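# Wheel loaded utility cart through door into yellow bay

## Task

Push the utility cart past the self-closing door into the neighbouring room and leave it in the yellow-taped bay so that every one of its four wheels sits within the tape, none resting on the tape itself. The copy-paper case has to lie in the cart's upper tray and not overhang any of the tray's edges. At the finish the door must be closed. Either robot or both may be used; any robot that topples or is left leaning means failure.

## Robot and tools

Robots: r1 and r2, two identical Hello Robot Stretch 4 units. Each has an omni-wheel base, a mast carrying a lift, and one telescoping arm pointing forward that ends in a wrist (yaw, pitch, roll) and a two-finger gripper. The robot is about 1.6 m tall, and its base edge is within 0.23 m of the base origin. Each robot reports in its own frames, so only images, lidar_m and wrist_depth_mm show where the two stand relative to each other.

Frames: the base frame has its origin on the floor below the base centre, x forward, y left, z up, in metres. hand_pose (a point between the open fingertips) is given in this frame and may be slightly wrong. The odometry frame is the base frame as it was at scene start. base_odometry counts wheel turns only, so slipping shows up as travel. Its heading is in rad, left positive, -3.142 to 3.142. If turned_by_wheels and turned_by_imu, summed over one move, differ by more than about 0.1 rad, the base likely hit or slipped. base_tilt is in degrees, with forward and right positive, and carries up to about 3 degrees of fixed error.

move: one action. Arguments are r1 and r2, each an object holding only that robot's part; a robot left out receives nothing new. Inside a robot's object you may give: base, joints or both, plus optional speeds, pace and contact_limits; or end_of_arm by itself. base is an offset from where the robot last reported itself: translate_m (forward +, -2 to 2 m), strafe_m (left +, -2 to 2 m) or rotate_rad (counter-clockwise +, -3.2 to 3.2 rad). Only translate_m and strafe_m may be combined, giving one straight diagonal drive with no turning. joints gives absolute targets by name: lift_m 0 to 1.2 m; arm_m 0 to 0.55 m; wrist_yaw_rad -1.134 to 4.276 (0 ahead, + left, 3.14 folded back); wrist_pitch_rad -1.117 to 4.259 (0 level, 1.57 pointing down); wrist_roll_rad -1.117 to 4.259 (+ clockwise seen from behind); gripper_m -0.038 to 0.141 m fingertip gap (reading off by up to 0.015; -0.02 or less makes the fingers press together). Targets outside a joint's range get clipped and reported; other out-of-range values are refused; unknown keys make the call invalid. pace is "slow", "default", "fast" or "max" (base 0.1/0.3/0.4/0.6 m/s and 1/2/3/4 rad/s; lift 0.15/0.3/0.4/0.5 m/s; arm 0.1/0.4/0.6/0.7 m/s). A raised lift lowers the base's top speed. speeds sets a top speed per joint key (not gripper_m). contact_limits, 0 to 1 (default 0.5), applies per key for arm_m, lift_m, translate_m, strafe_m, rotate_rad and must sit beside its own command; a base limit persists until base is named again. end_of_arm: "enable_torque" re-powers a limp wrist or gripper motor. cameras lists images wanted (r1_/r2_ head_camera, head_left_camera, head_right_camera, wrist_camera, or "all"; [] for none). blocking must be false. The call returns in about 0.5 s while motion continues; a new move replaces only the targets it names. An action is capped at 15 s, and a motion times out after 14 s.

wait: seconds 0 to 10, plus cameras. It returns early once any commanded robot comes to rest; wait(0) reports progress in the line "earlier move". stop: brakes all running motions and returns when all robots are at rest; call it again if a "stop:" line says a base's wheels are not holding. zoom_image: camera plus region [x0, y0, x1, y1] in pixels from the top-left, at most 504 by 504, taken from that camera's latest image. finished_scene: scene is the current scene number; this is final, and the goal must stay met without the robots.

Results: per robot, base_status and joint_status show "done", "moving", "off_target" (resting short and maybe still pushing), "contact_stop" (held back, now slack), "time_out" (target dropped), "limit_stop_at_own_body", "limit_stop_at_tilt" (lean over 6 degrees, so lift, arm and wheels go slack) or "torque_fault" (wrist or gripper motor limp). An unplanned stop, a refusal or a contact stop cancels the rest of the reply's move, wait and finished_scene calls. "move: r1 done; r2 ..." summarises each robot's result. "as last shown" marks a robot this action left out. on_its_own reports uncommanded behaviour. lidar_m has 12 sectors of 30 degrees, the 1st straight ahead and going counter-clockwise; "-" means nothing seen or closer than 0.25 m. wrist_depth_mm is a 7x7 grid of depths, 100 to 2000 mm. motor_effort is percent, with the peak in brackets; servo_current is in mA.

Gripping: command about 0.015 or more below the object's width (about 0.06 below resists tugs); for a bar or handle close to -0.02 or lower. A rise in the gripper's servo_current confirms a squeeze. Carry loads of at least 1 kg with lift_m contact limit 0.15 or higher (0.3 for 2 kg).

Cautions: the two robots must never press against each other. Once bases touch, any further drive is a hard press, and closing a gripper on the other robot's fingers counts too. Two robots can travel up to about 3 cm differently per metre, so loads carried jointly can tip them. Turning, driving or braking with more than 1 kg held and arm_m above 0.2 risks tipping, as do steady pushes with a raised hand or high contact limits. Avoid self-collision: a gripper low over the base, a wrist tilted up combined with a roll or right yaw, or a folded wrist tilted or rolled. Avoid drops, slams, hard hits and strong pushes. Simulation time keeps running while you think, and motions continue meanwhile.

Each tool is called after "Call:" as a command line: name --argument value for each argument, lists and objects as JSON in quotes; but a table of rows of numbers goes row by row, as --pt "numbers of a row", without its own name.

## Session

Call:
move --blocking false

Scene clock: 0.00 s.
r1.base_odometry: x=+0.000 y=+0.000 heading=+0.000
r1.turned_by_wheels: +0.000
r1.turned_by_imu: +0.000
r1.base_tilt: forward=-1.6 right=+1.3
r1.lidar_m: 0.96 1.73 2.02 2.40 3.92 1.60 0.85 0.77 0.78 0.89 0.77 0.78
r1.base_status: not commanded
r1.joint_positions: lift_m=+0.124 arm_m=+0.000 wrist_yaw_rad=+3.194 wrist_pitch_rad=+0.002 wrist_roll_rad=+0.000 gripper_m=+0.056
r1.joint_status: not commanded
r1.measured_speeds: all 0
r1.motor_effort: lift_m=+19 arm_m=-4 wheel_0=-2 wheel_1=+1 wheel_2=+0
r1.servo_current: wrist_yaw_rad=59 wrist_pitch_rad=46 wrist_roll_rad=46 gripper_m=39
r1.hand_pose: x=-0.1216 y=+0.0722 z=+0.3019 quat_wxyz=(-0.026, -0.001, +0.000, +1.000) (m; r1's base frame)
r1.wrist_depth_mm: - 135 - - - - - / - 123 135 - - - - / - 121 191 - - - - / 110 136 194 - - - - / 137 - - - 1618 - - / 226 - 190 1098 188 1160 1118 / 224 163 750 798 768 768 759
r2.base_odometry: x=+0.000 y=+0.000 heading=+0.000
r2.turned_by_wheels: +0.000
r2.turned_by_imu: +0.000
r2.base_tilt: forward=-0.6 right=+0.1
r2.lidar_m: 1.29 1.32 1.58 2.33 2.36 2.78 1.41 1.41 2.77 2.39 2.42 1.48
r2.base_status: not commanded
r2.joint_positions: lift_m=+0.200 arm_m=+0.000 wrist_yaw_rad=+3.211 wrist_pitch_rad=+0.001 wrist_roll_rad=+0.000 gripper_m=+0.056
r2.joint_status: not commanded
r2.measured_speeds: all 0
r2.motor_effort: lift_m=+18 arm_m=-4 wheel_0=-1 wheel_1=+1 wheel_2=+1
r2.servo_current: wrist_yaw_rad=46 wrist_pitch_rad=39 wrist_roll_rad=52 gripper_m=52
r2.hand_pose: x=-0.1229 y=+0.0671 z=+0.3779 quat_wxyz=(-0.035, -0.001, +0.000, +0.999) (m; r2's base frame)
r2.wrist_depth_mm: - - 137 - - - - / - - 137 - - - - / - 109 138 - - - - / - 140 175 - - - - / 214 - - - - - - / 213 1281 196 1255 190 1336 1182 / 208 243 866 - - 854 878
pictures: r1_head_camera, r1_head_left_camera, r1_head_right_camera, r1_wrist_camera, r2_head_camera, r2_head_left_camera, r2_head_right_camera, r2_wrist_camera
Images, in order (width x height): r1_head_camera 420x560, r1_head_left_camera 420x672, r1_head_right_camera 420x672, r1_wrist_camera 616x392, r2_head_camera 420x560, r2_head_left_camera 420x672, r2_head_right_camera 420x672, r2_wrist_camera 616x392.

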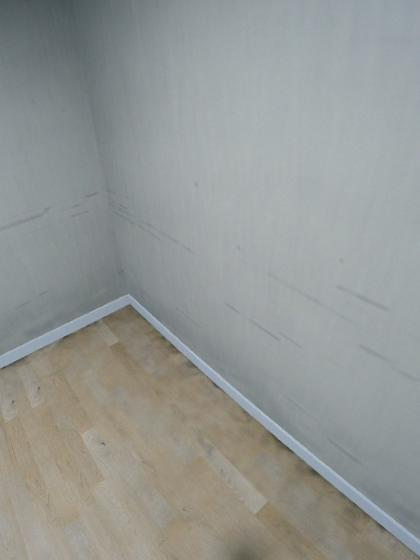

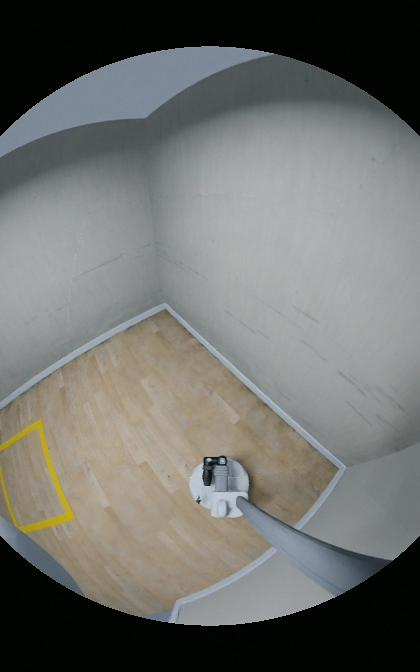

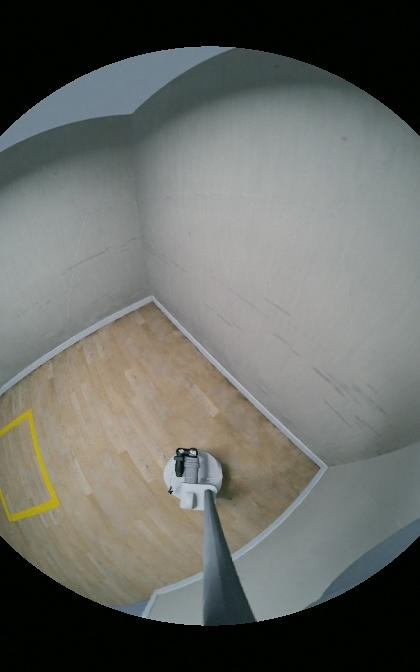

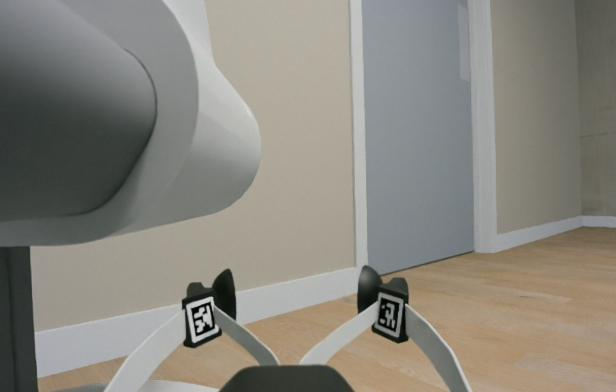

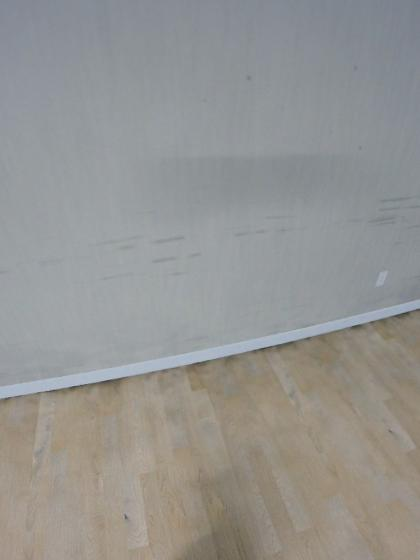

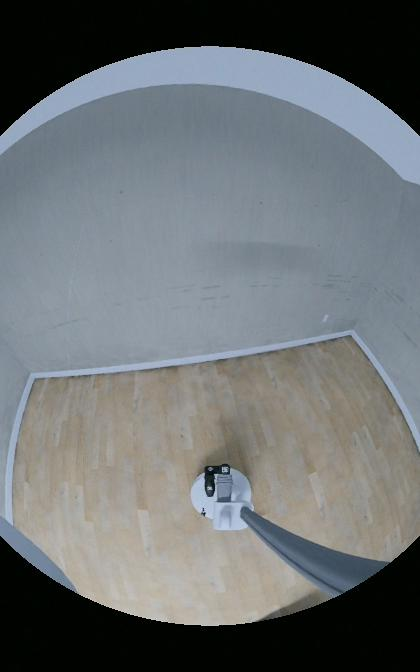

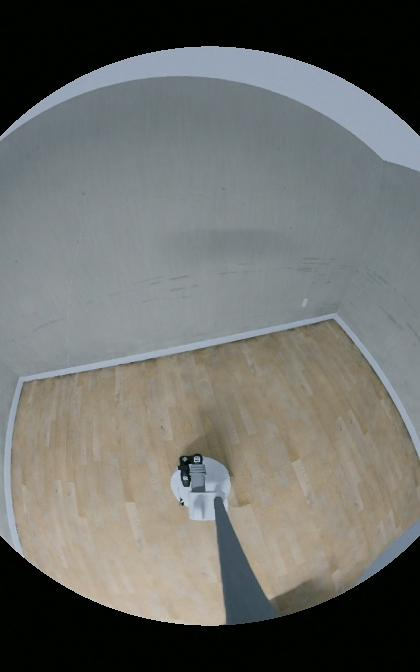

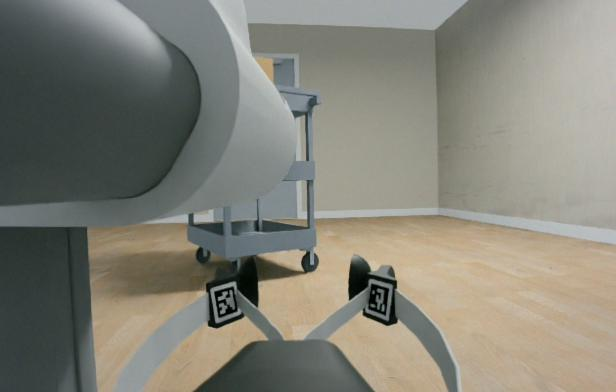

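Call:
move --blocking false --cameras '[]' --r1 '{"base":{"rotate_rad":2.5},"joints":{"lift_m":0.5}}' --r2 '{"base":{"rotate_rad":3.14},"joints":{"lift_m":0.85}}'

Call:
wait --seconds 5 --cameras '[]'

Call:
wait --seconds 3 --cameras '["r1_head_camera","r1_head_left_camera","r1_head_right_camera","r2_head_camera","r2_head_left_camera","r2_head_right_camera"]'

Scene clock: 7.97 s.
move: r1 moving; r2 moving
r1.base_odometry: x=+0.000 y=+0.000 heading=+0.253
r1.turned_by_wheels: +0.253
r1.turned_by_imu: +0.253
r1.base_tilt: forward=-1.6 right=+1.3
r1.lidar_m: 1.15 2.01 2.11 2.98 2.65 1.07 0.80 0.74 0.81 0.80 0.72 0.82
r1.base_status: rotate_rad moving
r1.joint_positions: lift_m=+0.162 arm_m=+0.000 wrist_yaw_rad=+3.194 wrist_pitch_rad=+0.002 wrist_roll_rad=+0.000 gripper_m=+0.056
r1.joint_status: lift_m moving
r1.measured_speeds: translate_m=+0.000 strafe_m=+0.000 rotate_rad=+0.974 lift_m=+0.146 arm_m=+0.000 wrist_yaw_rad=+0.000 wrist_pitch_rad=+0.000 wrist_roll_rad=+0.000
r1.motor_effort: lift_m=+24(27) arm_m=-4(4) wheel_0=-7(9) wheel_1=-6(7) wheel_2=-6(7)
r1.servo_current: wrist_yaw_rad=46(59) wrist_pitch_rad=39(52) wrist_roll_rad=33(65) gripper_m=39(46)
r1.hand_pose: x=-0.1216 y=+0.0722 z=+0.3395 quat_wxyz=(-0.026, -0.001, +0.000, +1.000) (m; r1's base frame)
r1.wrist_depth_mm: - 135 - - - - 1808 / - 123 135 - - - 1808 / - 121 192 - - - 1756 / 111 136 195 - - - 1808 / 137 - - - - - 1808 / 216 - 190 - 188 1229 1229 / 224 151 831 153 854 820 878
r2.base_odometry: x=+0.000 y=+0.000 heading=+0.252
r2.turned_by_wheels: +0.252
r2.turned_by_imu: +0.245
r2.base_tilt: forward=-0.7 right=+0.0
r2.lidar_m: 1.29 1.38 1.94 2.33 2.46 3.37 1.44 3.35 2.49 2.40 1.84 1.36
r2.base_status: rotate_rad moving
r2.joint_positions: lift_m=+0.238 arm_m=+0.000 wrist_yaw_rad=+3.211 wrist_pitch_rad=+0.001 wrist_roll_rad=+0.000 gripper_m=+0.056
r2.joint_status: lift_m moving
r2.measured_speeds: translate_m=+0.002 strafe_m=+0.000 rotate_rad=+0.977 lift_m=+0.146 arm_m=+0.000 wrist_yaw_rad=+0.000 wrist_pitch_rad=+0.000 wrist_roll_rad=+0.000
r2.motor_effort: lift_m=+23(25) arm_m=-4(4) wheel_0=-4(9) wheel_1=-10(10) wheel_2=-10(11)
r2.servo_current: wrist_yaw_rad=52(52) wrist_pitch_rad=46(46) wrist_roll_rad=52(65) gripper_m=46(52)
r2.hand_pose: x=-0.1229 y=+0.0671 z=+0.4157 quat_wxyz=(-0.035, -0.001, +0.000, +0.999) (m; r2's base frame)
r2.wrist_depth_mm: - - 137 - - - - / - - 137 1756 - - - / - 110 138 - - - - / - 140 176 - - - - / 215 - - - - - - / 213 1366 196 1430 190 1464 1281 / 210 242 1008 - - 976 946
pictures: none
No camera images: "cameras" was empty.

Scene clock: 10.00 s.
earlier move: r1 done; r2 moving
r1.base_odometry: x=+0.000 y=+0.000 heading=+2.500
r1.turned_by_wheels: +2.247
r1.turned_by_imu: +2.259
r1.base_tilt: forward=-1.6 right=+1.3
r1.lidar_m: 2.04 0.94 0.74 0.75 0.85 0.78 0.76 0.87 1.41 2.03 2.26 3.60
r1.base_status: done
r1.joint_positions: lift_m=+0.500 arm_m=+0.000 wrist_yaw_rad=+3.194 wrist_pitch_rad=+0.002 wrist_roll_rad=+0.000 gripper_m=+0.056
r1.joint_status: all done
r1.measured_speeds: all 0
r1.motor_effort: lift_m=+24(28) arm_m=-4(4) wheel_0=-3(10) wheel_1=+0(9) wheel_2=+0(8)
r1.servo_current: wrist_yaw_rad=52(65) wrist_pitch_rad=33(52) wrist_roll_rad=39(65) gripper_m=39(52)
r1.hand_pose: x=-0.1216 y=+0.0722 z=+0.6771 quat_wxyz=(-0.026, -0.001, +0.000, +1.000) (m; r1's base frame)
r1.wrist_depth_mm: - 135 - - - - - / - 123 135 - - - - / - 121 191 - - - - / 110 136 195 - - - - / 137 - - - - - - / 216 - 190 - 187 - - / - 141 - 137 - - -
r2.base_odometry: x=+0.000 y=+0.000 heading=+3.138
r2.turned_by_wheels: +2.886
r2.turned_by_imu: +2.809
r2.base_tilt: forward=-0.7 right=+0.1
r2.lidar_m: 1.42 1.38 2.79 2.39 2.41 1.51 1.31 1.32 1.58 2.34 2.35 2.74
r2.base_status: rotate_rad moving
r2.joint_positions: lift_m=+0.790 arm_m=+0.000 wrist_yaw_rad=+3.211 wrist_pitch_rad=+0.001 wrist_roll_rad=+0.000 gripper_m=+0.056
r2.joint_status: lift_m moving
r2.measured_speeds: translate_m=+0.000 strafe_m=+0.000 rotate_rad=+0.098 lift_m=+0.194 arm_m=+0.000 wrist_yaw_rad=+0.000 wrist_pitch_rad=+0.000 wrist_roll_rad=+0.000
r2.motor_effort: lift_m=+22(26) arm_m=-4(4) wheel_0=-4(10) wheel_1=-3(10) wheel_2=-5(13)
r2.servo_current: wrist_yaw_rad=46(52) wrist_pitch_rad=46(46) wrist_roll_rad=46(65) gripper_m=52(52)
r2.hand_pose: x=-0.1228 y=+0.0671 z=+0.9682 quat_wxyz=(-0.035, -0.001, +0.000, +0.999) (m; r2's base frame)
r2.wrist_depth_mm: - - 137 - - - - / - 107 137 - - - - / - 113 138 234 - - - / - 140 164 - - - - / 216 - - - - - - / 213 - 190 - 188 - - / 211 122 - - - - -
wait: 2.03 of 5 s (r1 has come to rest)
pictures: none
No camera images: "cameras" was empty.

Scene clock: 10.90 s.
earlier move: r2 done
r1.base_odometry: x=+0.000 y=+0.000 heading=+2.500
r1.turned_by_wheels: +0.000
r1.turned_by_imu: +0.000
r1.base_tilt: forward=-1.6 right=+1.3
r1.lidar_m: 2.01 0.92 0.76 0.75 0.86 0.78 0.78 0.88 1.42 2.02 2.24 3.56
r1.base_status: done
r1.joint_positions: lift_m=+0.500 arm_m=+0.000 wrist_yaw_rad=+3.194 wrist_pitch_rad=+0.002 wrist_roll_rad=+0.000 gripper_m=+0.056
r1.joint_status: all done
r1.measured_speeds: all 0
r1.motor_effort: lift_m=+24(28) arm_m=-4(4) wheel_0=-3(10) wheel_1=+0(9) wheel_2=+0(8)
r1.servo_current: wrist_yaw_rad=39(65) wrist_pitch_rad=39(52) wrist_roll_rad=39(65) gripper_m=39(52)
r1.hand_pose: x=-0.1216 y=+0.0722 z=+0.6771 quat_wxyz=(-0.026, -0.001, +0.000, +1.000) (m; r1's base frame)
r1.wrist_depth_mm: - 135 - - - - - / - 122 135 - - - - / - 121 191 - - - - / 110 135 194 - - - - / 137 - - - - - - / 216 - 190 - 187 - - / - 140 - 137 - - -
r2.base_odometry: x=+0.000 y=+0.000 heading=+3.139
r2.turned_by_wheels: +0.001
r2.turned_by_imu: +0.001
r2.base_tilt: forward=-0.7 right=+0.0
r2.lidar_m: 1.45 1.41 2.80 2.38 2.41 1.54 1.31 1.32 1.56 2.33 2.35 2.74
r2.base_status: done
r2.joint_positions: lift_m=+0.850 arm_m=+0.000 wrist_yaw_rad=+3.211 wrist_pitch_rad=+0.001 wrist_roll_rad=+0.000 gripper_m=+0.056
r2.joint_status: all done
r2.measured_speeds: all 0
r2.motor_effort: lift_m=+21(26) arm_m=-4(4) wheel_0=-3(10) wheel_1=-3(10) wheel_2=-6(13)
r2.servo_current: wrist_yaw_rad=52(52) wrist_pitch_rad=39(46) wrist_roll_rad=52(65) gripper_m=46(59)
r2.hand_pose: x=-0.1228 y=+0.0671 z=+1.0276 quat_wxyz=(-0.035, -0.001, +0.000, +0.999) (m; r2's base frame)
r2.wrist_depth_mm: - - 137 - - - - / - 107 137 - - - - / - 113 138 233 - - - / - 140 164 - - - - / 215 - - - - - - / 213 - 189 - 188 - - / 211 123 - - - - -
wait: 0.90 of 3 s (r2 has come to rest)
pictures: r1_head_camera, r1_head_left_camera, r1_head_right_camera, r2_head_camera, r2_head_left_camera, r2_head_right_camera
Images, in order (width x height): r1_head_camera 420x560, r1_head_left_camera 420x672, r1_head_right_camera 420x672, r2_head_camera 420x560, r2_head_left_camera 420x672, r2_head_right_camera 420x672.

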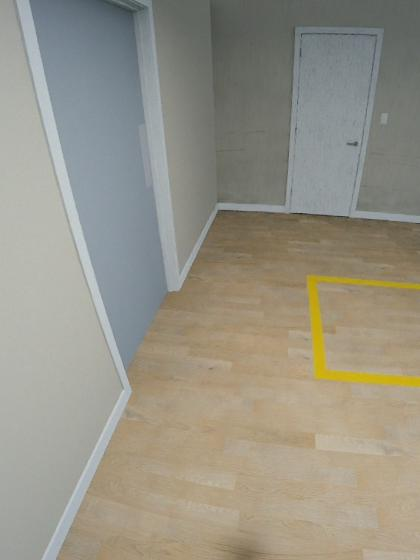

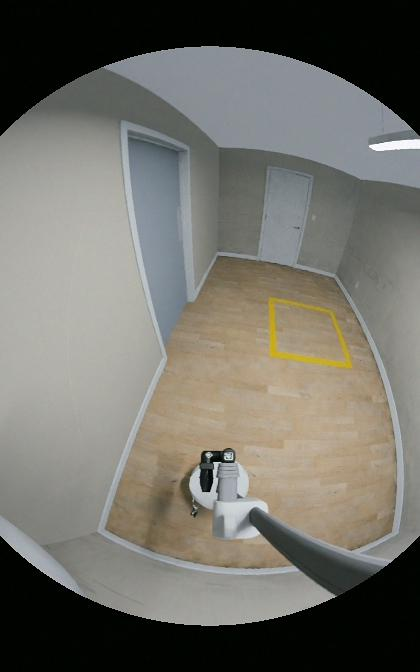

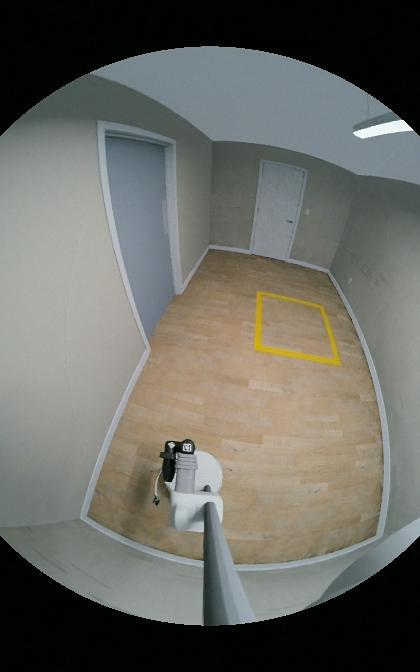

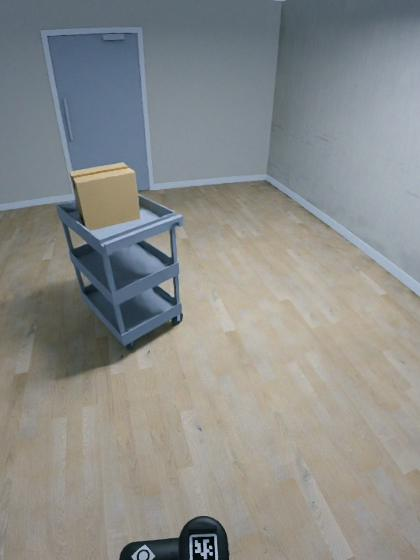

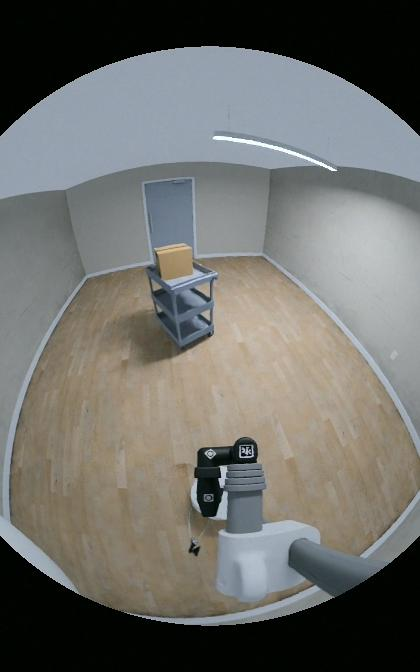

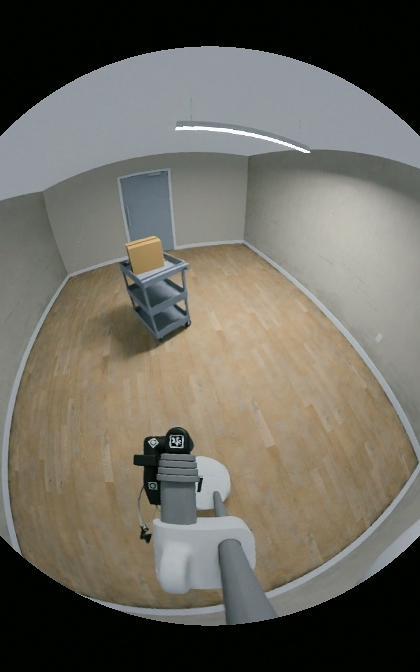

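Call:
zoom_image --camera "r2_head_camera" --region '[30, 130, 210, 360]'

Call:
zoom_image --camera "r1_head_camera" --region '[0, 0, 420, 420]'

Scaled by 2.191 from the camera's 420x560 image, which has a finer 1200x1600 frame.

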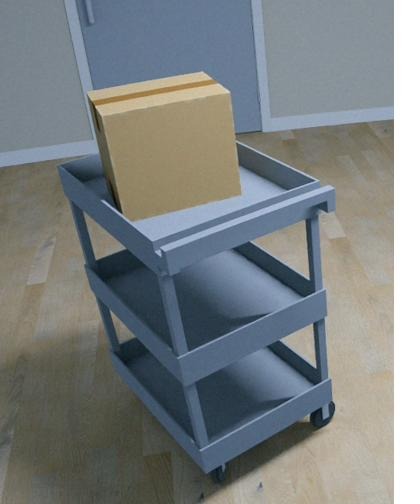

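Scaled by 1.200 from the camera's 420x560 image, which has a finer 600x800 frame.

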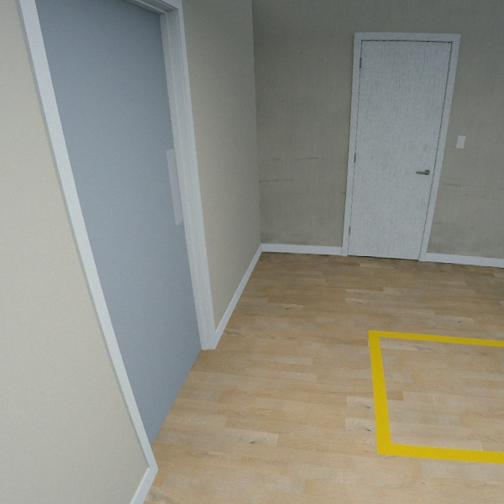

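Call:
move --blocking false --cameras '[]' --r1 '{"base":{"translate_m":1.6,"strafe_m":-0.33}}' --r2 '{"base":{"translate_m":0.65,"strafe_m":-0.3},"joints":{"wrist_yaw_rad":0,"wrist_roll_rad":1.57,"gripper_m":0.1}}'

Call:
wait --seconds 5 --cameras '[]'

Call:
wait --seconds 3 --cameras '[]'

Call:
move --blocking false --cameras '[]' --r1 '{"base":{"rotate_rad":1.37}}' --r2 '{"base":{"rotate_rad":0.785}}'

Call:
wait --seconds 4 --cameras '[]'

Call:
wait --seconds 1 --cameras '["r1_head_camera","r1_head_left_camera","r2_head_camera","r2_wrist_camera"]'

Scene clock: 64.33 s.
move: r1 moving; r2 moving
r1.base_odometry: x=-0.021 y=+0.024 heading=+2.500
r1.turned_by_wheels: +0.000
r1.turned_by_imu: +0.000
r1.base_tilt: forward=-1.6 right=+1.3
r1.lidar_m: 2.01 0.95 0.74 0.74 0.84 0.81 0.80 0.93 1.47 2.04 2.25 3.57
r1.base_status: translate_m moving; strafe_m moving
r1.joint_positions: lift_m=+0.500 arm_m=+0.000 wrist_yaw_rad=+3.194 wrist_pitch_rad=+0.002 wrist_roll_rad=+0.000 gripper_m=+0.056
r1.joint_status: not commanded
r1.measured_speeds: translate_m=+0.123 strafe_m=-0.025 rotate_rad=+0.004 lift_m=+0.000 arm_m=+0.000 wrist_yaw_rad=+0.000 wrist_pitch_rad=+0.000 wrist_roll_rad=+0.000
r1.motor_effort: lift_m=+24(24) arm_m=-4(4) wheel_0=+5(10) wheel_1=+6(6) wheel_2=-8(10)
r1.servo_current: wrist_yaw_rad=46(59) wrist_pitch_rad=46(46) wrist_roll_rad=46(72) gripper_m=39(46)
r1.hand_pose: x=-0.1216 y=+0.0722 z=+0.6771 quat_wxyz=(-0.026, -0.001, +0.000, +1.000) (m; r1's base frame)
r1.wrist_depth_mm: - 135 - - - - - / - 122 135 - - - - / - 121 188 - - - - / 110 135 193 - - - - / 137 - - - - - - / 215 - 190 - 187 - - / - 140 - 137 - - -
r2.base_odometry: x=-0.031 y=+0.015 heading=+3.139
r2.turned_by_wheels: +0.000
r2.turned_by_imu: +0.001
r2.base_tilt: forward=-0.7 right=+0.0
r2.lidar_m: 1.41 1.35 2.83 2.39 2.44 1.58 1.32 1.34 1.58 2.31 2.31 2.70
r2.base_status: translate_m moving; strafe_m moving
r2.joint_positions: lift_m=+0.850 arm_m=+0.000 wrist_yaw_rad=+2.650 wrist_pitch_rad=+0.001 wrist_roll_rad=+0.588 gripper_m=+0.075
r2.joint_status: wrist_yaw_rad moving; wrist_roll_rad moving; gripper_m moving
r2.measured_speeds: translate_m=+0.119 strafe_m=-0.058 rotate_rad=-0.001 lift_m=+0.000 arm_m=+0.000 wrist_yaw_rad=-1.729 wrist_pitch_rad=+0.000 wrist_roll_rad=+1.820
r2.motor_effort: lift_m=+21(21) arm_m=-4(4) wheel_0=+10(10) wheel_1=+5(5) wheel_2=-13(14)
r2.servo_current: wrist_yaw_rad=98(137) wrist_pitch_rad=46(46) wrist_roll_rad=98(104) gripper_m=104(104)
r2.hand_pose: x=-0.0421 y=+0.2131 z=+1.0276 quat_wxyz=(+0.233, +0.070, +0.281, +0.928) (m; r2's base frame)
r2.wrist_depth_mm: - - - - - - - / - - - - - - - / - - - - - - - / - - - - - - - / 249 - - - - - - / 249 - 189 - 188 - 1661 / - - - - - 1576 1397
pictures: none
No camera images: "cameras" was empty.

Scene clock: 67.60 s.
earlier move: r1 moving; r2 done
r1.base_odometry: x=-0.634 y=+0.714 heading=+2.500
r1.turned_by_wheels: +0.000
r1.turned_by_imu: -0.001
r1.base_tilt: forward=-1.6 right=+1.3
r1.lidar_m: 1.91 1.06 0.78 0.76 0.88 1.40 1.71 1.97 2.03 2.01 2.22 2.97
r1.base_status: translate_m moving; strafe_m moving
r1.joint_positions: lift_m=+0.500 arm_m=+0.000 wrist_yaw_rad=+3.194 wrist_pitch_rad=+0.002 wrist_roll_rad=+0.000 gripper_m=+0.056
r1.joint_status: not commanded
r1.measured_speeds: translate_m=+0.295 strafe_m=-0.060 rotate_rad=+0.003 lift_m=+0.000 arm_m=+0.000 wrist_yaw_rad=+0.000 wrist_pitch_rad=+0.000 wrist_roll_rad=+0.000
r1.motor_effort: lift_m=+24(24) arm_m=-4(4) wheel_0=+5(10) wheel_1=+2(6) wheel_2=-5(10)
r1.servo_current: wrist_yaw_rad=59(78) wrist_pitch_rad=39(52) wrist_roll_rad=46(72) gripper_m=46(52)
r1.hand_pose: x=-0.1216 y=+0.0722 z=+0.6772 quat_wxyz=(-0.026, -0.001, +0.000, +1.000) (m; r1's base frame)
r1.wrist_depth_mm: - 135 - - - - - / - 121 135 - - - - / - 120 187 - - - - / 111 136 200 - - - - / 216 - - - - - - / - - 192 - 187 - - / 1537 1576 1499 143 1618 1430 1430
r2.base_odometry: x=-0.649 y=+0.302 heading=+3.139
r2.turned_by_wheels: +0.000
r2.turned_by_imu: +0.002
r2.base_tilt: forward=-0.7 right=+0.1
r2.lidar_m: 3.92 0.96 0.99 2.84 2.82 2.13 1.85 1.84 2.19 1.89 1.91 2.25
r2.base_status: done
r2.joint_positions: lift_m=+0.850 arm_m=+0.000 wrist_yaw_rad=+0.003 wrist_pitch_rad=+0.001 wrist_roll_rad=+1.568 gripper_m=+0.100
r2.joint_status: all done
r2.measured_speeds: all 0
r2.motor_effort: lift_m=+21(21) arm_m=-4(4) wheel_0=+2(15) wheel_1=+4(7) wheel_2=-4(14)
r2.servo_current: wrist_yaw_rad=52(137) wrist_pitch_rad=46(46) wrist_roll_rad=52(111) gripper_m=46(104)
r2.hand_pose: x=+0.4596 y=-0.0866 z=+1.0276 quat_wxyz=(+0.708, +0.706, +0.001, +0.001) (m; r2's base frame)
r2.wrist_depth_mm: - - - - - - 1430 / - - - - - - 1430 / - - - - - - 1464 / - - - - - - 1430 / - - - - - - 1464 / - - 193 - 194 1863 1430 / - - - - - - 1430
wait: 3.27 of 5 s (r2 has come to rest)
pictures: none
No camera images: "cameras" was empty.

Scene clock: 70.60 s.
earlier move: r1 moving
r1.base_odometry: x=-1.084 y=+1.222 heading=+2.500
r1.turned_by_wheels: +0.000
r1.turned_by_imu: +0.000
r1.base_tilt: forward=-1.6 right=+1.2
r1.lidar_m: 1.94 0.98 0.89 0.87 0.97 1.43 2.38 2.41 2.00 1.99 2.19 2.32
r1.base_status: translate_m moving; strafe_m moving
r1.joint_positions: lift_m=+0.500 arm_m=+0.000 wrist_yaw_rad=+3.194 wrist_pitch_rad=+0.002 wrist_roll_rad=+0.000 gripper_m=+0.056
r1.joint_status: not commanded
r1.measured_speeds: all 0
r1.motor_effort: lift_m=+24(24) arm_m=-4(4) wheel_0=+3(10) wheel_1=+0(6) wheel_2=+0(10)
r1.servo_current: wrist_yaw_rad=59(78) wrist_pitch_rad=52(52) wrist_roll_rad=46(72) gripper_m=39(52)
r1.hand_pose: x=-0.1216 y=+0.0722 z=+0.6772 quat_wxyz=(-0.026, -0.001, +0.000, +1.000) (m; r1's base frame)
r1.wrist_depth_mm: - 135 - - - - - / - 122 145 - - - - / - 121 190 - - - - / 110 135 205 - - - - / 216 - - - - - - / - - 194 - 187 - - / 1576 1499 1499 153 1576 1464 1430
r2.base_odometry: x=-0.649 y=+0.302 heading=+3.139
r2.turned_by_wheels: +0.000
r2.turned_by_imu: +0.000
r2.base_tilt: forward=-0.7 right=+0.1
r2.lidar_m: 3.87 0.98 1.01 2.82 2.85 2.16 1.86 1.86 2.17 1.89 1.89 2.20
r2.base_status: done
r2.joint_positions: lift_m=+0.850 arm_m=+0.000 wrist_yaw_rad=+0.003 wrist_pitch_rad=+0.001 wrist_roll_rad=+1.568 gripper_m=+0.100
r2.joint_status: all done
r2.measured_speeds: all 0
r2.motor_effort: lift_m=+21(21) arm_m=-4(5) wheel_0=+2(15) wheel_1=+4(7) wheel_2=-3(14)
r2.servo_current: wrist_yaw_rad=39(137) wrist_pitch_rad=46(52) wrist_roll_rad=46(111) gripper_m=46(104)
r2.hand_pose: x=+0.4596 y=-0.0866 z=+1.0276 quat_wxyz=(+0.708, +0.706, +0.001, +0.001) (m; r2's base frame)
r2.wrist_depth_mm: - - - - - - 1430 / - - - - - - 1397 / - - - - - - 1430 / - - - - - - 1430 / - - - - - - 1430 / - - 193 - 193 1808 1464 / - - - - - - 1430
wait: 3.00 s; no rest
pictures: none
No camera images: "cameras" was empty.

Scene clock: 71.10 s.
earlier move: r1 done
move: r1 moving; r2 moving
r1.base_odometry: x=-1.084 y=+1.222 heading=+2.752
r1.turned_by_wheels: +0.252
r1.turned_by_imu: +0.253
r1.base_tilt: forward=-1.6 right=+1.3
r1.lidar_m: 1.29 0.92 0.87 0.88 1.06 2.33 2.44 2.14 1.98 2.01 2.46 2.29
r1.base_status: rotate_rad moving
r1.joint_positions: lift_m=+0.500 arm_m=+0.000 wrist_yaw_rad=+3.194 wrist_pitch_rad=+0.002 wrist_roll_rad=+0.000 gripper_m=+0.056
r1.joint_status: not commanded
r1.measured_speeds: translate_m=-0.001 strafe_m=+0.000 rotate_rad=+0.976 lift_m=+0.000 arm_m=+0.000 wrist_yaw_rad=+0.000 wrist_pitch_rad=+0.000 wrist_roll_rad=+0.000
r1.motor_effort: lift_m=+24(24) arm_m=-4(4) wheel_0=-7(8) wheel_1=-9(9) wheel_2=-7(7)
r1.servo_current: wrist_yaw_rad=52(65) wrist_pitch_rad=39(46) wrist_roll_rad=52(59) gripper_m=46(46)
r1.hand_pose: x=-0.1216 y=+0.0722 z=+0.6772 quat_wxyz=(-0.026, -0.001, +0.000, +1.000) (m; r1's base frame)
r1.wrist_depth_mm: - 135 - - - - - / - 123 146 - - - - / - 121 191 - - - - / 110 136 206 - - - - / 216 - - - - - - / - - 194 - 187 - - / 1576 1537 1499 153 1618 1499 1661
r2.base_odometry: x=-0.649 y=+0.302 heading=-2.892
r2.turned_by_wheels: +0.252
r2.turned_by_imu: +0.245
r2.base_tilt: forward=-0.7 right=+0.1
r2.lidar_m: 0.97 0.97 2.98 2.82 2.68 1.96 1.85 1.95 1.97 1.87 1.98 2.72
r2.base_status: rotate_rad moving
r2.joint_positions: lift_m=+0.850 arm_m=+0.000 wrist_yaw_rad=+0.003 wrist_pitch_rad=+0.001 wrist_roll_rad=+1.568 gripper_m=+0.100
r2.joint_status: not commanded
r2.measured_speeds: translate_m=+0.000 strafe_m=+0.001 rotate_rad=+0.974 lift_m=+0.000 arm_m=+0.000 wrist_yaw_rad=+0.000 wrist_pitch_rad=+0.000 wrist_roll_rad=+0.000
r2.motor_effort: lift_m=+21(21) arm_m=-4(4) wheel_0=-9(11) wheel_1=-9(9) wheel_2=-10(12)
r2.servo_current: wrist_yaw_rad=52(52) wrist_pitch_rad=39(39) wrist_roll_rad=46(59) gripper_m=52(52)
r2.hand_pose: x=+0.4595 y=-0.0867 z=+1.0276 quat_wxyz=(+0.708, +0.706, +0.001, +0.001) (m; r2's base frame)
r2.wrist_depth_mm: - - - - - - 1397 / - - - - - - 1430 / - - - - - - 1430 / - - - - - - 1430 / - - - - - - 1464 / - - 193 - 194 1808 1366 / - - - - - - -
pictures: none
No camera images: "cameras" was empty.

Scene clock: 72.13 s.
earlier move: r1 moving; r2 done
r1.base_odometry: x=-1.084 y=+1.222 heading=-2.427
r1.turned_by_wheels: +1.103
r1.turned_by_imu: +1.110
r1.base_tilt: forward=-1.6 right=+1.2
r1.lidar_m: 0.86 0.90 1.10 2.40 2.47 2.09 1.95 2.05 2.43 2.30 1.23 0.91
r1.base_status: rotate_rad moving
r1.joint_positions: lift_m=+0.500 arm_m=+0.000 wrist_yaw_rad=+3.194 wrist_pitch_rad=+0.002 wrist_roll_rad=+0.000 gripper_m=+0.056
r1.joint_status: not commanded
r1.measured_speeds: translate_m=+0.000 strafe_m=+0.001 rotate_rad=+0.271 lift_m=+0.000 arm_m=+0.000 wrist_yaw_rad=+0.000 wrist_pitch_rad=+0.000 wrist_roll_rad=+0.000
r1.motor_effort: lift_m=+24(24) arm_m=-4(4) wheel_0=-2(9) wheel_1=-1(9) wheel_2=+1(8)
r1.servo_current: wrist_yaw_rad=52(65) wrist_pitch_rad=33(52) wrist_roll_rad=59(59) gripper_m=46(46)
r1.hand_pose: x=-0.1216 y=+0.0722 z=+0.6772 quat_wxyz=(-0.026, -0.001, +0.000, +1.000) (m; r1's base frame)
r1.wrist_depth_mm: - 135 - - - - - / - 123 146 - - - - / - 121 192 - - - - / 111 136 206 - - - - / 216 - - - - - - / - - 193 - 188 - - / 1499 1537 1499 153 1576 1464 1661
r2.base_odometry: x=-0.649 y=+0.302 heading=-2.360
r2.turned_by_wheels: +0.532
r2.turned_by_imu: +0.519
r2.base_tilt: forward=-0.7 right=+0.1
r2.lidar_m: 0.96 2.98 2.81 2.68 1.93 1.86 1.97 1.95 1.89 2.00 2.73 0.98
r2.base_status: done
r2.joint_positions: lift_m=+0.850 arm_m=+0.000 wrist_yaw_rad=+0.003 wrist_pitch_rad=+0.001 wrist_roll_rad=+1.568 gripper_m=+0.100
r2.joint_status: not commanded
r2.measured_speeds: all 0
r2.motor_effort: lift_m=+21(21) arm_m=-4(4) wheel_0=-3(11) wheel_1=-2(10) wheel_2=-5(12)
r2.servo_current: wrist_yaw_rad=46(59) wrist_pitch_rad=46(46) wrist_roll_rad=46(59) gripper_m=46(59)
r2.hand_pose: x=+0.4596 y=-0.0867 z=+1.0276 quat_wxyz=(+0.708, +0.706, +0.001, +0.001) (m; r2's base frame)
r2.wrist_depth_mm: - - - - - 1863 1308 / - - - - 768 1281 768 / - - - 1008 960 - 788 / - - - 1060 1008 - 788 / - - - - 809 - 1464 / - - 193 - 194 1756 1464 / - - - - - - 1430
wait: 1.03 of 4 s (r2 has come to rest)
pictures: none
No camera images: "cameras" was empty.

Scene clock: 72.57 s.
earlier move: r1 done
r1.base_odometry: x=-1.084 y=+1.222 heading=-2.413
r1.turned_by_wheels: +0.014
r1.turned_by_imu: +0.014
r1.base_tilt: forward=-1.6 right=+1.3
r1.lidar_m: 0.86 0.88 1.11 2.40 2.46 2.08 1.96 2.06 2.42 2.32 1.20 0.93
r1.base_status: done
r1.joint_positions: lift_m=+0.500 arm_m=+0.000 wrist_yaw_rad=+3.194 wrist_pitch_rad=+0.002 wrist_roll_rad=+0.000 gripper_m=+0.056
r1.joint_status: not commanded
r1.measured_speeds: all 0
r1.motor_effort: lift_m=+24(24) arm_m=-4(4) wheel_0=-1(9) wheel_1=-1(9) wheel_2=-1(8)
r1.servo_current: wrist_yaw_rad=52(65) wrist_pitch_rad=39(52) wrist_roll_rad=46(59) gripper_m=46(46)
r1.hand_pose: x=-0.1216 y=+0.0722 z=+0.6772 quat_wxyz=(-0.026, -0.001, +0.000, +1.000) (m; r1's base frame)
r1.wrist_depth_mm: - 135 - - - - - / - 124 146 - - - - / - 121 192 - - - - / 110 136 206 - - - - / 216 - - - - - - / - - 193 - 187 - - / 1537 1576 1537 153 1576 1499 1661
r2.base_odometry: x=-0.649 y=+0.302 heading=-2.360
r2.turned_by_wheels: +0.000
r2.turned_by_imu: +0.000
r2.base_tilt: forward=-0.7 right=+0.1
r2.lidar_m: 0.96 2.97 2.82 2.65 1.95 1.85 1.96 1.97 1.88 2.00 2.71 1.00
r2.base_status: done
r2.joint_positions: lift_m=+0.850 arm_m=+0.000 wrist_yaw_rad=+0.003 wrist_pitch_rad=+0.001 wrist_roll_rad=+1.568 gripper_m=+0.100
r2.joint_status: not commanded
r2.measured_speeds: all 0
r2.motor_effort: lift_m=+21(21) arm_m=-4(4) wheel_0=-3(11) wheel_1=-2(10) wheel_2=-5(12)
r2.servo_current: wrist_yaw_rad=46(59) wrist_pitch_rad=33(46) wrist_roll_rad=52(59) gripper_m=46(59)
r2.hand_pose: x=+0.4596 y=-0.0867 z=+1.0276 quat_wxyz=(+0.708, +0.706, +0.001, +0.001) (m; r2's base frame)
r2.wrist_depth_mm: - - - - - 1863 1336 / - - - - 768 1308 768 / - - - 991 976 - 788 / - - - 1042 1042 - 788 / - - - - 809 - 1430 / - - 193 - 194 1808 1397 / - - - - - - 1397
wait: 0.43 of 1 s (r1 has come to rest)
pictures: r1_head_camera, r1_head_left_camera, r2_head_camera, r2_wrist_camera
Images, in order (width x height): r1_head_camera 420x560, r1_head_left_camera 420x672, r2_head_camera 420x560, r2_wrist_camera 616x392.

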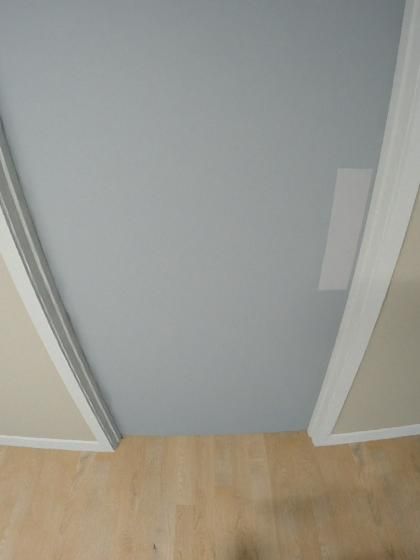

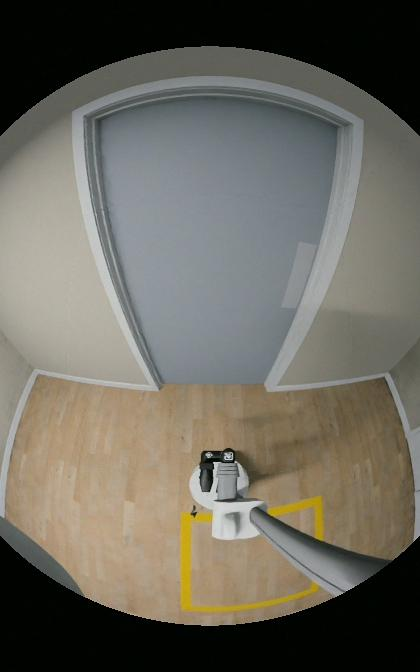

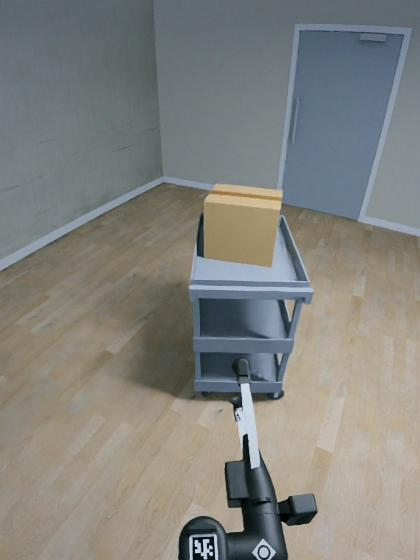

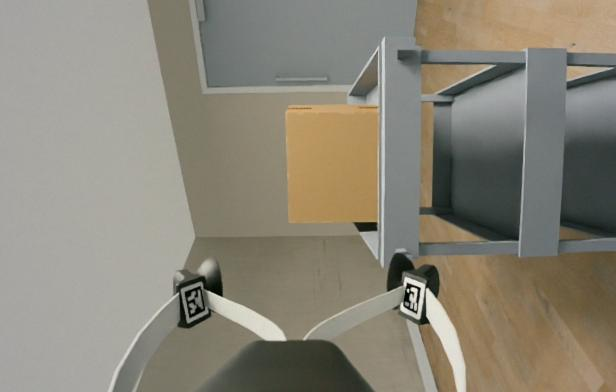

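Call:
move --blocking false --cameras '[]' --r2 '{"base":{"translate_m":0.3,"strafe_m":-0.078},"joints":{"lift_m":0.688},"pace":"default"}' --r1 '{"base":{"strafe_m":-0.2}}'

Call:
wait --seconds 4 --cameras '["r2_head_camera","r2_wrist_camera"]'

Scene clock: 80.80 s.
move: r1 moving; r2 moving
r1.base_odometry: x=-1.108 y=+1.249 heading=-2.413
r1.turned_by_wheels: +0.000
r1.turned_by_imu: +0.000
r1.base_tilt: forward=-1.6 right=+1.3
r1.lidar_m: 0.88 0.91 1.15 2.42 2.53 2.08 1.96 2.05 2.40 2.25 1.20 0.91
r1.base_status: strafe_m moving
r1.joint_positions: lift_m=+0.500 arm_m=+0.000 wrist_yaw_rad=+3.194 wrist_pitch_rad=+0.002 wrist_roll_rad=+0.000 gripper_m=+0.056
r1.joint_status: not commanded
r1.measured_speeds: translate_m=-0.001 strafe_m=-0.140 rotate_rad=+0.005 lift_m=+0.000 arm_m=+0.000 wrist_yaw_rad=+0.000 wrist_pitch_rad=+0.000 wrist_roll_rad=+0.000
r1.motor_effort: lift_m=+24(24) arm_m=-4(4) wheel_0=+9(10) wheel_1=-9(10) wheel_2=+0(2)
r1.servo_current: wrist_yaw_rad=39(65) wrist_pitch_rad=33(46) wrist_roll_rad=46(65) gripper_m=46(46)
r1.hand_pose: x=-0.1216 y=+0.0722 z=+0.6772 quat_wxyz=(-0.026, -0.001, +0.000, +1.000) (m; r1's base frame)
r1.wrist_depth_mm: - 135 - - - - - / - 123 146 - - - - / - 121 191 - - - - / 110 136 206 - - - - / 216 - - - - - - / - - 194 - 187 - - / 1537 1499 1499 153 1618 1499 1618
r2.base_odometry: x=-0.677 y=+0.285 heading=-2.360
r2.turned_by_wheels: +0.000
r2.turned_by_imu: +0.001
r2.base_tilt: forward=-0.7 right=+0.1
r2.lidar_m: 0.92 2.96 2.78 2.70 1.97 1.90 1.94 1.98 1.87 1.98 2.72 0.95
r2.base_status: translate_m moving; strafe_m moving
r2.joint_positions: lift_m=+0.812 arm_m=+0.000 wrist_yaw_rad=+0.003 wrist_pitch_rad=+0.001 wrist_roll_rad=+1.568 gripper_m=+0.100
r2.joint_status: lift_m moving
r2.measured_speeds: translate_m=+0.120 strafe_m=-0.033 rotate_rad=+0.000 lift_m=-0.146 arm_m=+0.000 wrist_yaw_rad=+0.000 wrist_pitch_rad=+0.000 wrist_roll_rad=+0.000
r2.motor_effort: lift_m=+10(19) arm_m=-4(4) wheel_0=+13(13) wheel_1=+3(7) wheel_2=-12(14)
r2.servo_current: wrist_yaw_rad=39(52) wrist_pitch_rad=39(46) wrist_roll_rad=52(52) gripper_m=52(59)
r2.hand_pose: x=+0.4596 y=-0.0867 z=+0.9902 quat_wxyz=(+0.708, +0.706, +0.001, +0.001) (m; r2's base frame)
r2.wrist_depth_mm: - - - - - 1921 1336 / - - - - 741 960 750 / - - - 960 946 1229 - / - - - 1008 991 778 - / - - - - 723 - 1336 / - - 193 - 195 1708 1366 / - - - - - - 1397
pictures: none
No camera images: "cameras" was empty.

Scene clock: 82.27 s.
earlier move: r1 done; r2 moving
r1.base_odometry: x=-1.217 y=+1.371 heading=-2.413
r1.turned_by_wheels: +0.000
r1.turned_by_imu: -0.001
r1.base_tilt: forward=-1.5 right=+1.3
r1.lidar_m: 0.87 0.90 1.12 2.59 2.67 2.09 1.97 2.06 2.21 2.12 1.19 0.85
r1.base_status: done
r1.joint_positions: lift_m=+0.500 arm_m=+0.000 wrist_yaw_rad=+3.194 wrist_pitch_rad=+0.002 wrist_roll_rad=+0.000 gripper_m=+0.056
r1.joint_status: not commanded
r1.measured_speeds: all 0
r1.motor_effort: lift_m=+24(24) arm_m=-4(4) wheel_0=+1(11) wheel_1=+1(11) wheel_2=+0(2)
r1.servo_current: wrist_yaw_rad=52(65) wrist_pitch_rad=39(52) wrist_roll_rad=39(65) gripper_m=46(46)
r1.hand_pose: x=-0.1216 y=+0.0722 z=+0.6772 quat_wxyz=(-0.026, -0.001, +0.000, +1.000) (m; r1's base frame)
r1.wrist_depth_mm: - 134 - - - - - / - 122 134 - - - - / - 125 158 - - - - / 108 135 210 - - - - / 214 - - - - - - / - - 194 - 187 - - / 1576 1576 1499 153 1618 1464 1618
r2.base_odometry: x=-0.911 y=+0.149 heading=-2.359
r2.turned_by_wheels: +0.000
r2.turned_by_imu: +0.001
r2.base_tilt: forward=-0.6 right=+0.1
r2.lidar_m: 0.65 2.89 2.74 2.92 2.25 2.16 2.26 2.05 1.96 2.06 2.83 0.69
r2.base_status: translate_m moving; strafe_m moving
r2.joint_positions: lift_m=+0.688 arm_m=+0.000 wrist_yaw_rad=+0.003 wrist_pitch_rad=+0.001 wrist_roll_rad=+1.568 gripper_m=+0.100
r2.joint_status: all done
r2.measured_speeds: translate_m=+0.060 strafe_m=-0.015 rotate_rad=+0.002 lift_m=+0.000 arm_m=+0.000 wrist_yaw_rad=+0.000 wrist_pitch_rad=+0.000 wrist_roll_rad=+0.000
r2.motor_effort: lift_m=+14(19) arm_m=-4(4) wheel_0=+3(13) wheel_1=+5(7) wheel_2=-2(14)
r2.servo_current: wrist_yaw_rad=52(59) wrist_pitch_rad=46(46) wrist_roll_rad=39(59) gripper_m=52(59)
r2.hand_pose: x=+0.4596 y=-0.0867 z=+0.8662 quat_wxyz=(+0.708, +0.706, +0.001, +0.001) (m; r2's base frame)
r2.wrist_depth_mm: - - - 480 - - 480 / - - - - - 831 484 / - - 707 691 - - 496 / - - 732 500 - - 496 / - - 759 508 508 - 508 / - - 193 517 193 - 517 / - - - - - 1756 1118
wait: 1.47 of 4 s (r1 has come to rest)
pictures: r2_head_camera, r2_wrist_camera
Images, in order (width x height): r2_head_camera 420x560, r2_wrist_camera 616x392.

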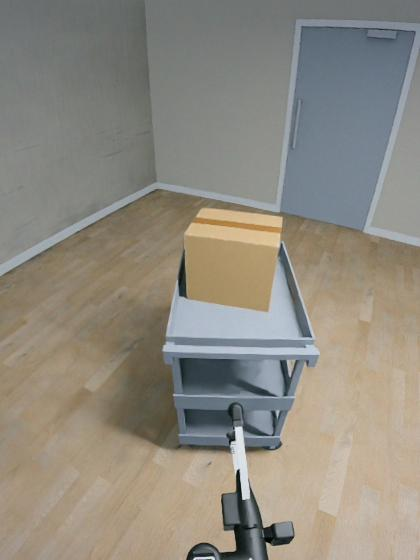

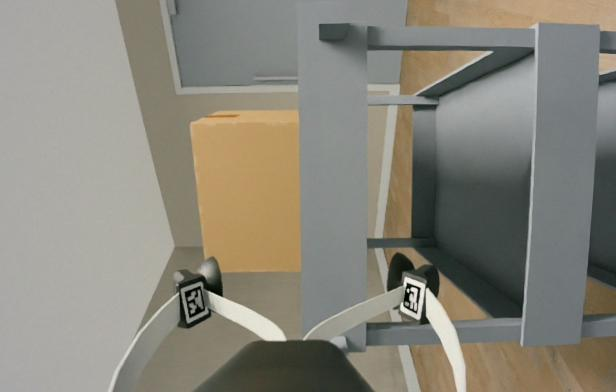

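Call:
move --blocking false --cameras '[]' --r2 '{"base":{"translate_m":0.16},"pace":"slow","contact_limits":{"translate_m":0.15}}'

Call:
wait --seconds 4 --cameras '["r2_head_camera","r2_wrist_camera"]'

Scene clock: 89.00 s.
earlier move: r2 done
move: r2 moving
r1: as last shown
r1.turned_by_imu: +0.000
r1.base_tilt: forward=-1.6 right=+1.2
r1.lidar_m: 0.87 0.91 1.13 2.59 2.69 2.06 1.96 2.04 2.23 2.11 1.21 0.83
r1.motor_effort: lift_m=+24(24) arm_m=-4(4) wheel_0=+1(2) wheel_1=+1(1) wheel_2=+0(0)
r1.servo_current: wrist_yaw_rad=59(59) wrist_pitch_rad=39(46) wrist_roll_rad=65(65) gripper_m=39(46)
r1.wrist_depth_mm: - 135 - - - - - / - 122 135 - - - - / - 125 158 - - - - / 108 135 211 - - - - / 213 - - - - - - / - - 193 - 187 - - / 1499 1576 1499 153 1576 1499 1618
r2.base_odometry: x=-0.926 y=+0.137 heading=-2.359
r2.turned_by_wheels: +0.000
r2.turned_by_imu: +0.000
r2.base_tilt: forward=-0.7 right=+0.1
r2.lidar_m: 0.64 2.87 2.75 2.86 2.29 2.18 2.26 2.05 1.98 2.07 2.81 0.68
r2.base_status: translate_m moving
r2.joint_positions: lift_m=+0.688 arm_m=+0.000 wrist_yaw_rad=+0.003 wrist_pitch_rad=+0.001 wrist_roll_rad=+1.568 gripper_m=+0.100
r2.joint_status: not commanded
r2.measured_speeds: translate_m=+0.048 strafe_m=+0.000 rotate_rad=+0.000 lift_m=+0.000 arm_m=+0.000 wrist_yaw_rad=+0.000 wrist_pitch_rad=+0.000 wrist_roll_rad=+0.000
r2.motor_effort: lift_m=+14(14) arm_m=-4(4) wheel_0=+6(9) wheel_1=+6(7) wheel_2=-9(10)
r2.servo_current: wrist_yaw_rad=59(59) wrist_pitch_rad=39(46) wrist_roll_rad=39(59) gripper_m=46(52)
r2.contact_limits: translate_m 0.15
r2.hand_pose: x=+0.4596 y=-0.0867 z=+0.8662 quat_wxyz=(+0.708, +0.706, +0.001, +0.001) (m; r2's base frame)
r2.wrist_depth_mm: - - - 462 - 1863 459 / - - - 466 - 831 462 / - - 676 477 - - 477 / - - 707 480 - - 480 / - - 741 492 492 - 488 / - - 193 488 193 - 496 / - - - - 508 1756 1138
pictures: none
No camera images: "cameras" was empty.

Scene clock: 91.37 s.
earlier move: r2 done
r1.base_odometry: x=-1.217 y=+1.371 heading=-2.413
r1.turned_by_wheels: +0.000
r1.turned_by_imu: +0.000
r1.base_tilt: forward=-1.6 right=+1.3
r1.lidar_m: 0.88 0.91 1.14 2.58 2.67 2.07 1.98 2.05 2.23 2.10 1.20 0.85
r1.base_status: not commanded
r1.joint_positions: lift_m=+0.500 arm_m=+0.000 wrist_yaw_rad=+3.194 wrist_pitch_rad=+0.002 wrist_roll_rad=+0.000 gripper_m=+0.056
r1.joint_status: not commanded
r1.measured_speeds: all 0
r1.motor_effort: lift_m=+24(24) arm_m=-4(4) wheel_0=+1(2) wheel_1=+1(1) wheel_2=+0(0)
r1.servo_current: wrist_yaw_rad=59(65) wrist_pitch_rad=39(52) wrist_roll_rad=39(78) gripper_m=39(46)
r1.hand_pose: x=-0.1216 y=+0.0722 z=+0.6772 quat_wxyz=(-0.026, -0.001, +0.000, +1.000) (m; r1's base frame)
r1.wrist_depth_mm: - 134 - - - - - / - 122 135 - - - - / - 125 158 - - - - / 107 135 210 - - - - / 213 - - - - - - / - - 194 - 187 - - / 1537 1576 1537 153 1576 1464 1618
r2.base_odometry: x=-1.030 y=+0.033 heading=-2.360
r2.turned_by_wheels: +0.000
r2.turned_by_imu: +0.000
r2.base_tilt: forward=-0.7 right=+0.1
r2.lidar_m: 0.52 2.81 2.68 2.78 2.38 2.30 2.38 2.14 2.05 2.14 2.94 0.50
r2.base_status: done
r2.joint_positions: lift_m=+0.688 arm_m=+0.000 wrist_yaw_rad=+0.003 wrist_pitch_rad=+0.001 wrist_roll_rad=+1.568 gripper_m=+0.100
r2.joint_status: not commanded
r2.measured_speeds: all 0
r2.motor_effort: lift_m=+14(14) arm_m=-4(5) wheel_0=+3(9) wheel_1=+4(8) wheel_2=-5(11)
r2.servo_current: wrist_yaw_rad=59(65) wrist_pitch_rad=39(46) wrist_roll_rad=39(59) gripper_m=52(59)
r2.contact_limits: translate_m 0.15
r2.hand_pose: x=+0.4596 y=-0.0867 z=+0.8662 quat_wxyz=(+0.708, +0.706, +0.001, +0.001) (m; r2's base frame)
r2.wrist_depth_mm: - - - 314 317 1808 - / - - - 324 324 842 - / - - 525 325 330 917 - / - - 564 330 332 931 - / - - 580 342 336 - - / - - 195 281 193 - - / - - - - - 1921 500
wait: 2.37 of 4 s (r2 has come to rest)
pictures: r2_head_camera, r2_wrist_camera
Images, in order (width x height): r2_head_camera 420x560, r2_wrist_camera 616x392.

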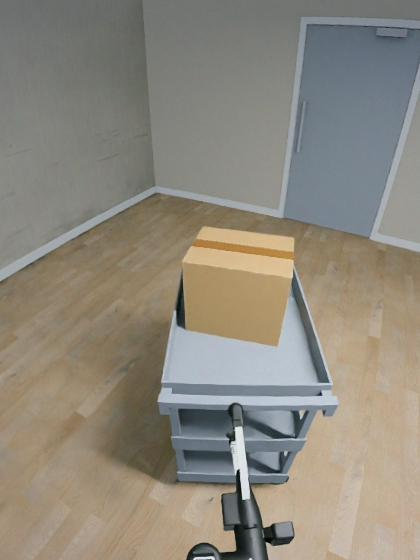

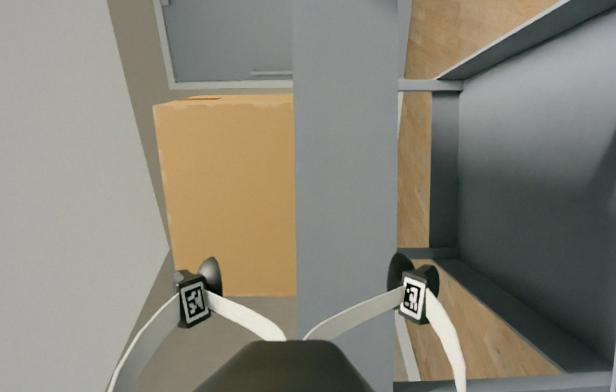

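Call:
move --blocking false --cameras '[]' --r2 '{"base":{"translate_m":0.07},"joints":{"lift_m":0.671},"pace":"slow","contact_limits":{"translate_m":0.15}}'

Call:
wait --seconds 3 --cameras '["r2_head_camera","r2_wrist_camera"]'

Scene clock: 100.30 s.
move: r2 moving
r1: as last shown
r1.base_tilt: forward=-1.6 right=+1.2
r1.lidar_m: 0.87 0.91 1.09 2.59 2.65 2.09 1.96 2.04 2.23 2.11 1.22 0.85
r1.motor_effort: lift_m=+24(24) arm_m=-4(4) wheel_0=+1(1) wheel_1=+1(1) wheel_2=+0(0)
r1.servo_current: wrist_yaw_rad=59(59) wrist_pitch_rad=39(52) wrist_roll_rad=39(72) gripper_m=39(46)
r1.wrist_depth_mm: - 134 - - - - - / - 122 134 - - - - / - 125 159 - - - - / 108 135 211 - - - - / 213 - - - - - - / - - 193 - 187 - - / 1499 1537 1499 153 1618 1499 1618
r2.base_odometry: x=-1.039 y=+0.024 heading=-2.359
r2.turned_by_wheels: +0.000
r2.turned_by_imu: +0.001
r2.base_tilt: forward=-0.7 right=+0.1
r2.lidar_m: 0.50 2.80 2.67 2.80 2.40 2.31 2.42 2.13 2.06 2.14 2.94 0.50
r2.base_status: translate_m moving
r2.joint_positions: lift_m=+0.672 arm_m=+0.000 wrist_yaw_rad=+0.003 wrist_pitch_rad=+0.001 wrist_roll_rad=+1.568 gripper_m=+0.100
r2.joint_status: lift_m moving
r2.measured_speeds: translate_m=+0.049 strafe_m=+0.000 rotate_rad=+0.001 lift_m=-0.019 arm_m=+0.000 wrist_yaw_rad=+0.000 wrist_pitch_rad=+0.000 wrist_roll_rad=+0.000
r2.motor_effort: lift_m=+14(16) arm_m=-4(4) wheel_0=+8(9) wheel_1=+5(6) wheel_2=-11(11)
r2.servo_current: wrist_yaw_rad=39(46) wrist_pitch_rad=46(46) wrist_roll_rad=46(52) gripper_m=52(52)
r2.contact_limits: translate_m 0.15
r2.hand_pose: x=+0.4596 y=-0.0867 z=+0.8499 quat_wxyz=(+0.708, +0.706, +0.001, +0.001) (m; r2's base frame)
r2.wrist_depth_mm: - - - 304 - 1661 - / - - - 309 - 809 - / - - 521 314 917 904 - / - - 544 320 931 917 - / - - 564 324 324 - - / - - 195 270 193 - - / - - - - - 1863 473
pictures: none
No camera images: "cameras" was empty.

Scene clock: 101.77 s.
earlier move: r2 done
r1.base_odometry: x=-1.217 y=+1.371 heading=-2.413
r1.turned_by_wheels: +0.000
r1.turned_by_imu: +0.000
r1.base_tilt: forward=-1.6 right=+1.3
r1.lidar_m: 0.87 0.93 1.12 2.58 2.67 2.08 1.96 2.06 2.24 2.10 1.20 0.85
r1.base_status: not commanded
r1.joint_positions: lift_m=+0.500 arm_m=+0.000 wrist_yaw_rad=+3.194 wrist_pitch_rad=+0.002 wrist_roll_rad=+0.000 gripper_m=+0.056
r1.joint_status: not commanded
r1.measured_speeds: all 0
r1.motor_effort: lift_m=+24(24) arm_m=-4(4) wheel_0=+1(2) wheel_1=+1(1) wheel_2=+0(0)
r1.servo_current: wrist_yaw_rad=72(72) wrist_pitch_rad=46(52) wrist_roll_rad=46(72) gripper_m=46(52)
r1.hand_pose: x=-0.1216 y=+0.0722 z=+0.6772 quat_wxyz=(-0.026, -0.001, +0.000, +1.000) (m; r1's base frame)
r1.wrist_depth_mm: - 135 - - - - - / - 122 135 - - - - / - 125 158 - - - - / 108 135 210 - - - - / 214 - - - - - - / - - 194 - 187 - - / 1537 1537 1576 153 1576 1499 1576
r2.base_odometry: x=-1.080 y=-0.016 heading=-2.359
r2.turned_by_wheels: +0.000
r2.turned_by_imu: +0.000
r2.base_tilt: forward=-0.6 right=+0.1
r2.lidar_m: 0.43 2.75 2.63 2.74 2.48 2.35 2.46 2.16 2.09 2.15 2.98 0.46
r2.base_status: done
r2.joint_positions: lift_m=+0.671 arm_m=+0.000 wrist_yaw_rad=+0.003 wrist_pitch_rad=+0.001 wrist_roll_rad=+1.568 gripper_m=+0.100
r2.joint_status: all done
r2.measured_speeds: all 0
r2.motor_effort: lift_m=+14(16) arm_m=-4(4) wheel_0=+4(10) wheel_1=+5(8) wheel_2=-6(11)
r2.servo_current: wrist_yaw_rad=52(65) wrist_pitch_rad=39(46) wrist_roll_rad=52(59) gripper_m=59(59)
r2.contact_limits: translate_m 0.15
r2.hand_pose: x=+0.4596 y=-0.0867 z=+0.8492 quat_wxyz=(+0.708, +0.706, +0.001, +0.001) (m; r2's base frame)
r2.wrist_depth_mm: - - - 195 252 1618 - / - - - 253 256 798 - / - 473 459 257 259 - - / - - 488 205 264 - - / - - 504 266 267 - - / - - 195 209 192 - - / - - - - - 1863 469
wait: 1.47 of 3 s (r2 has come to rest)
pictures: r2_head_camera, r2_wrist_camera
Images, in order (width x height): r2_head_camera 420x560, r2_wrist_camera 616x392.

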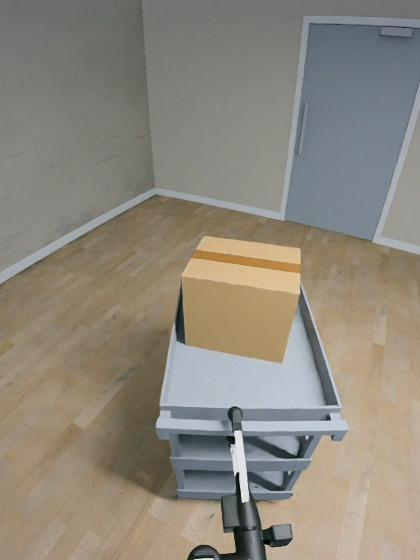

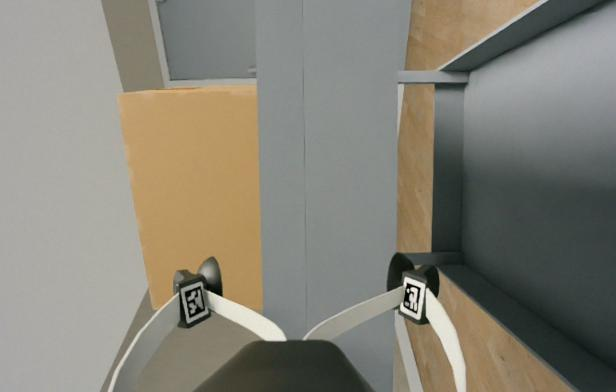

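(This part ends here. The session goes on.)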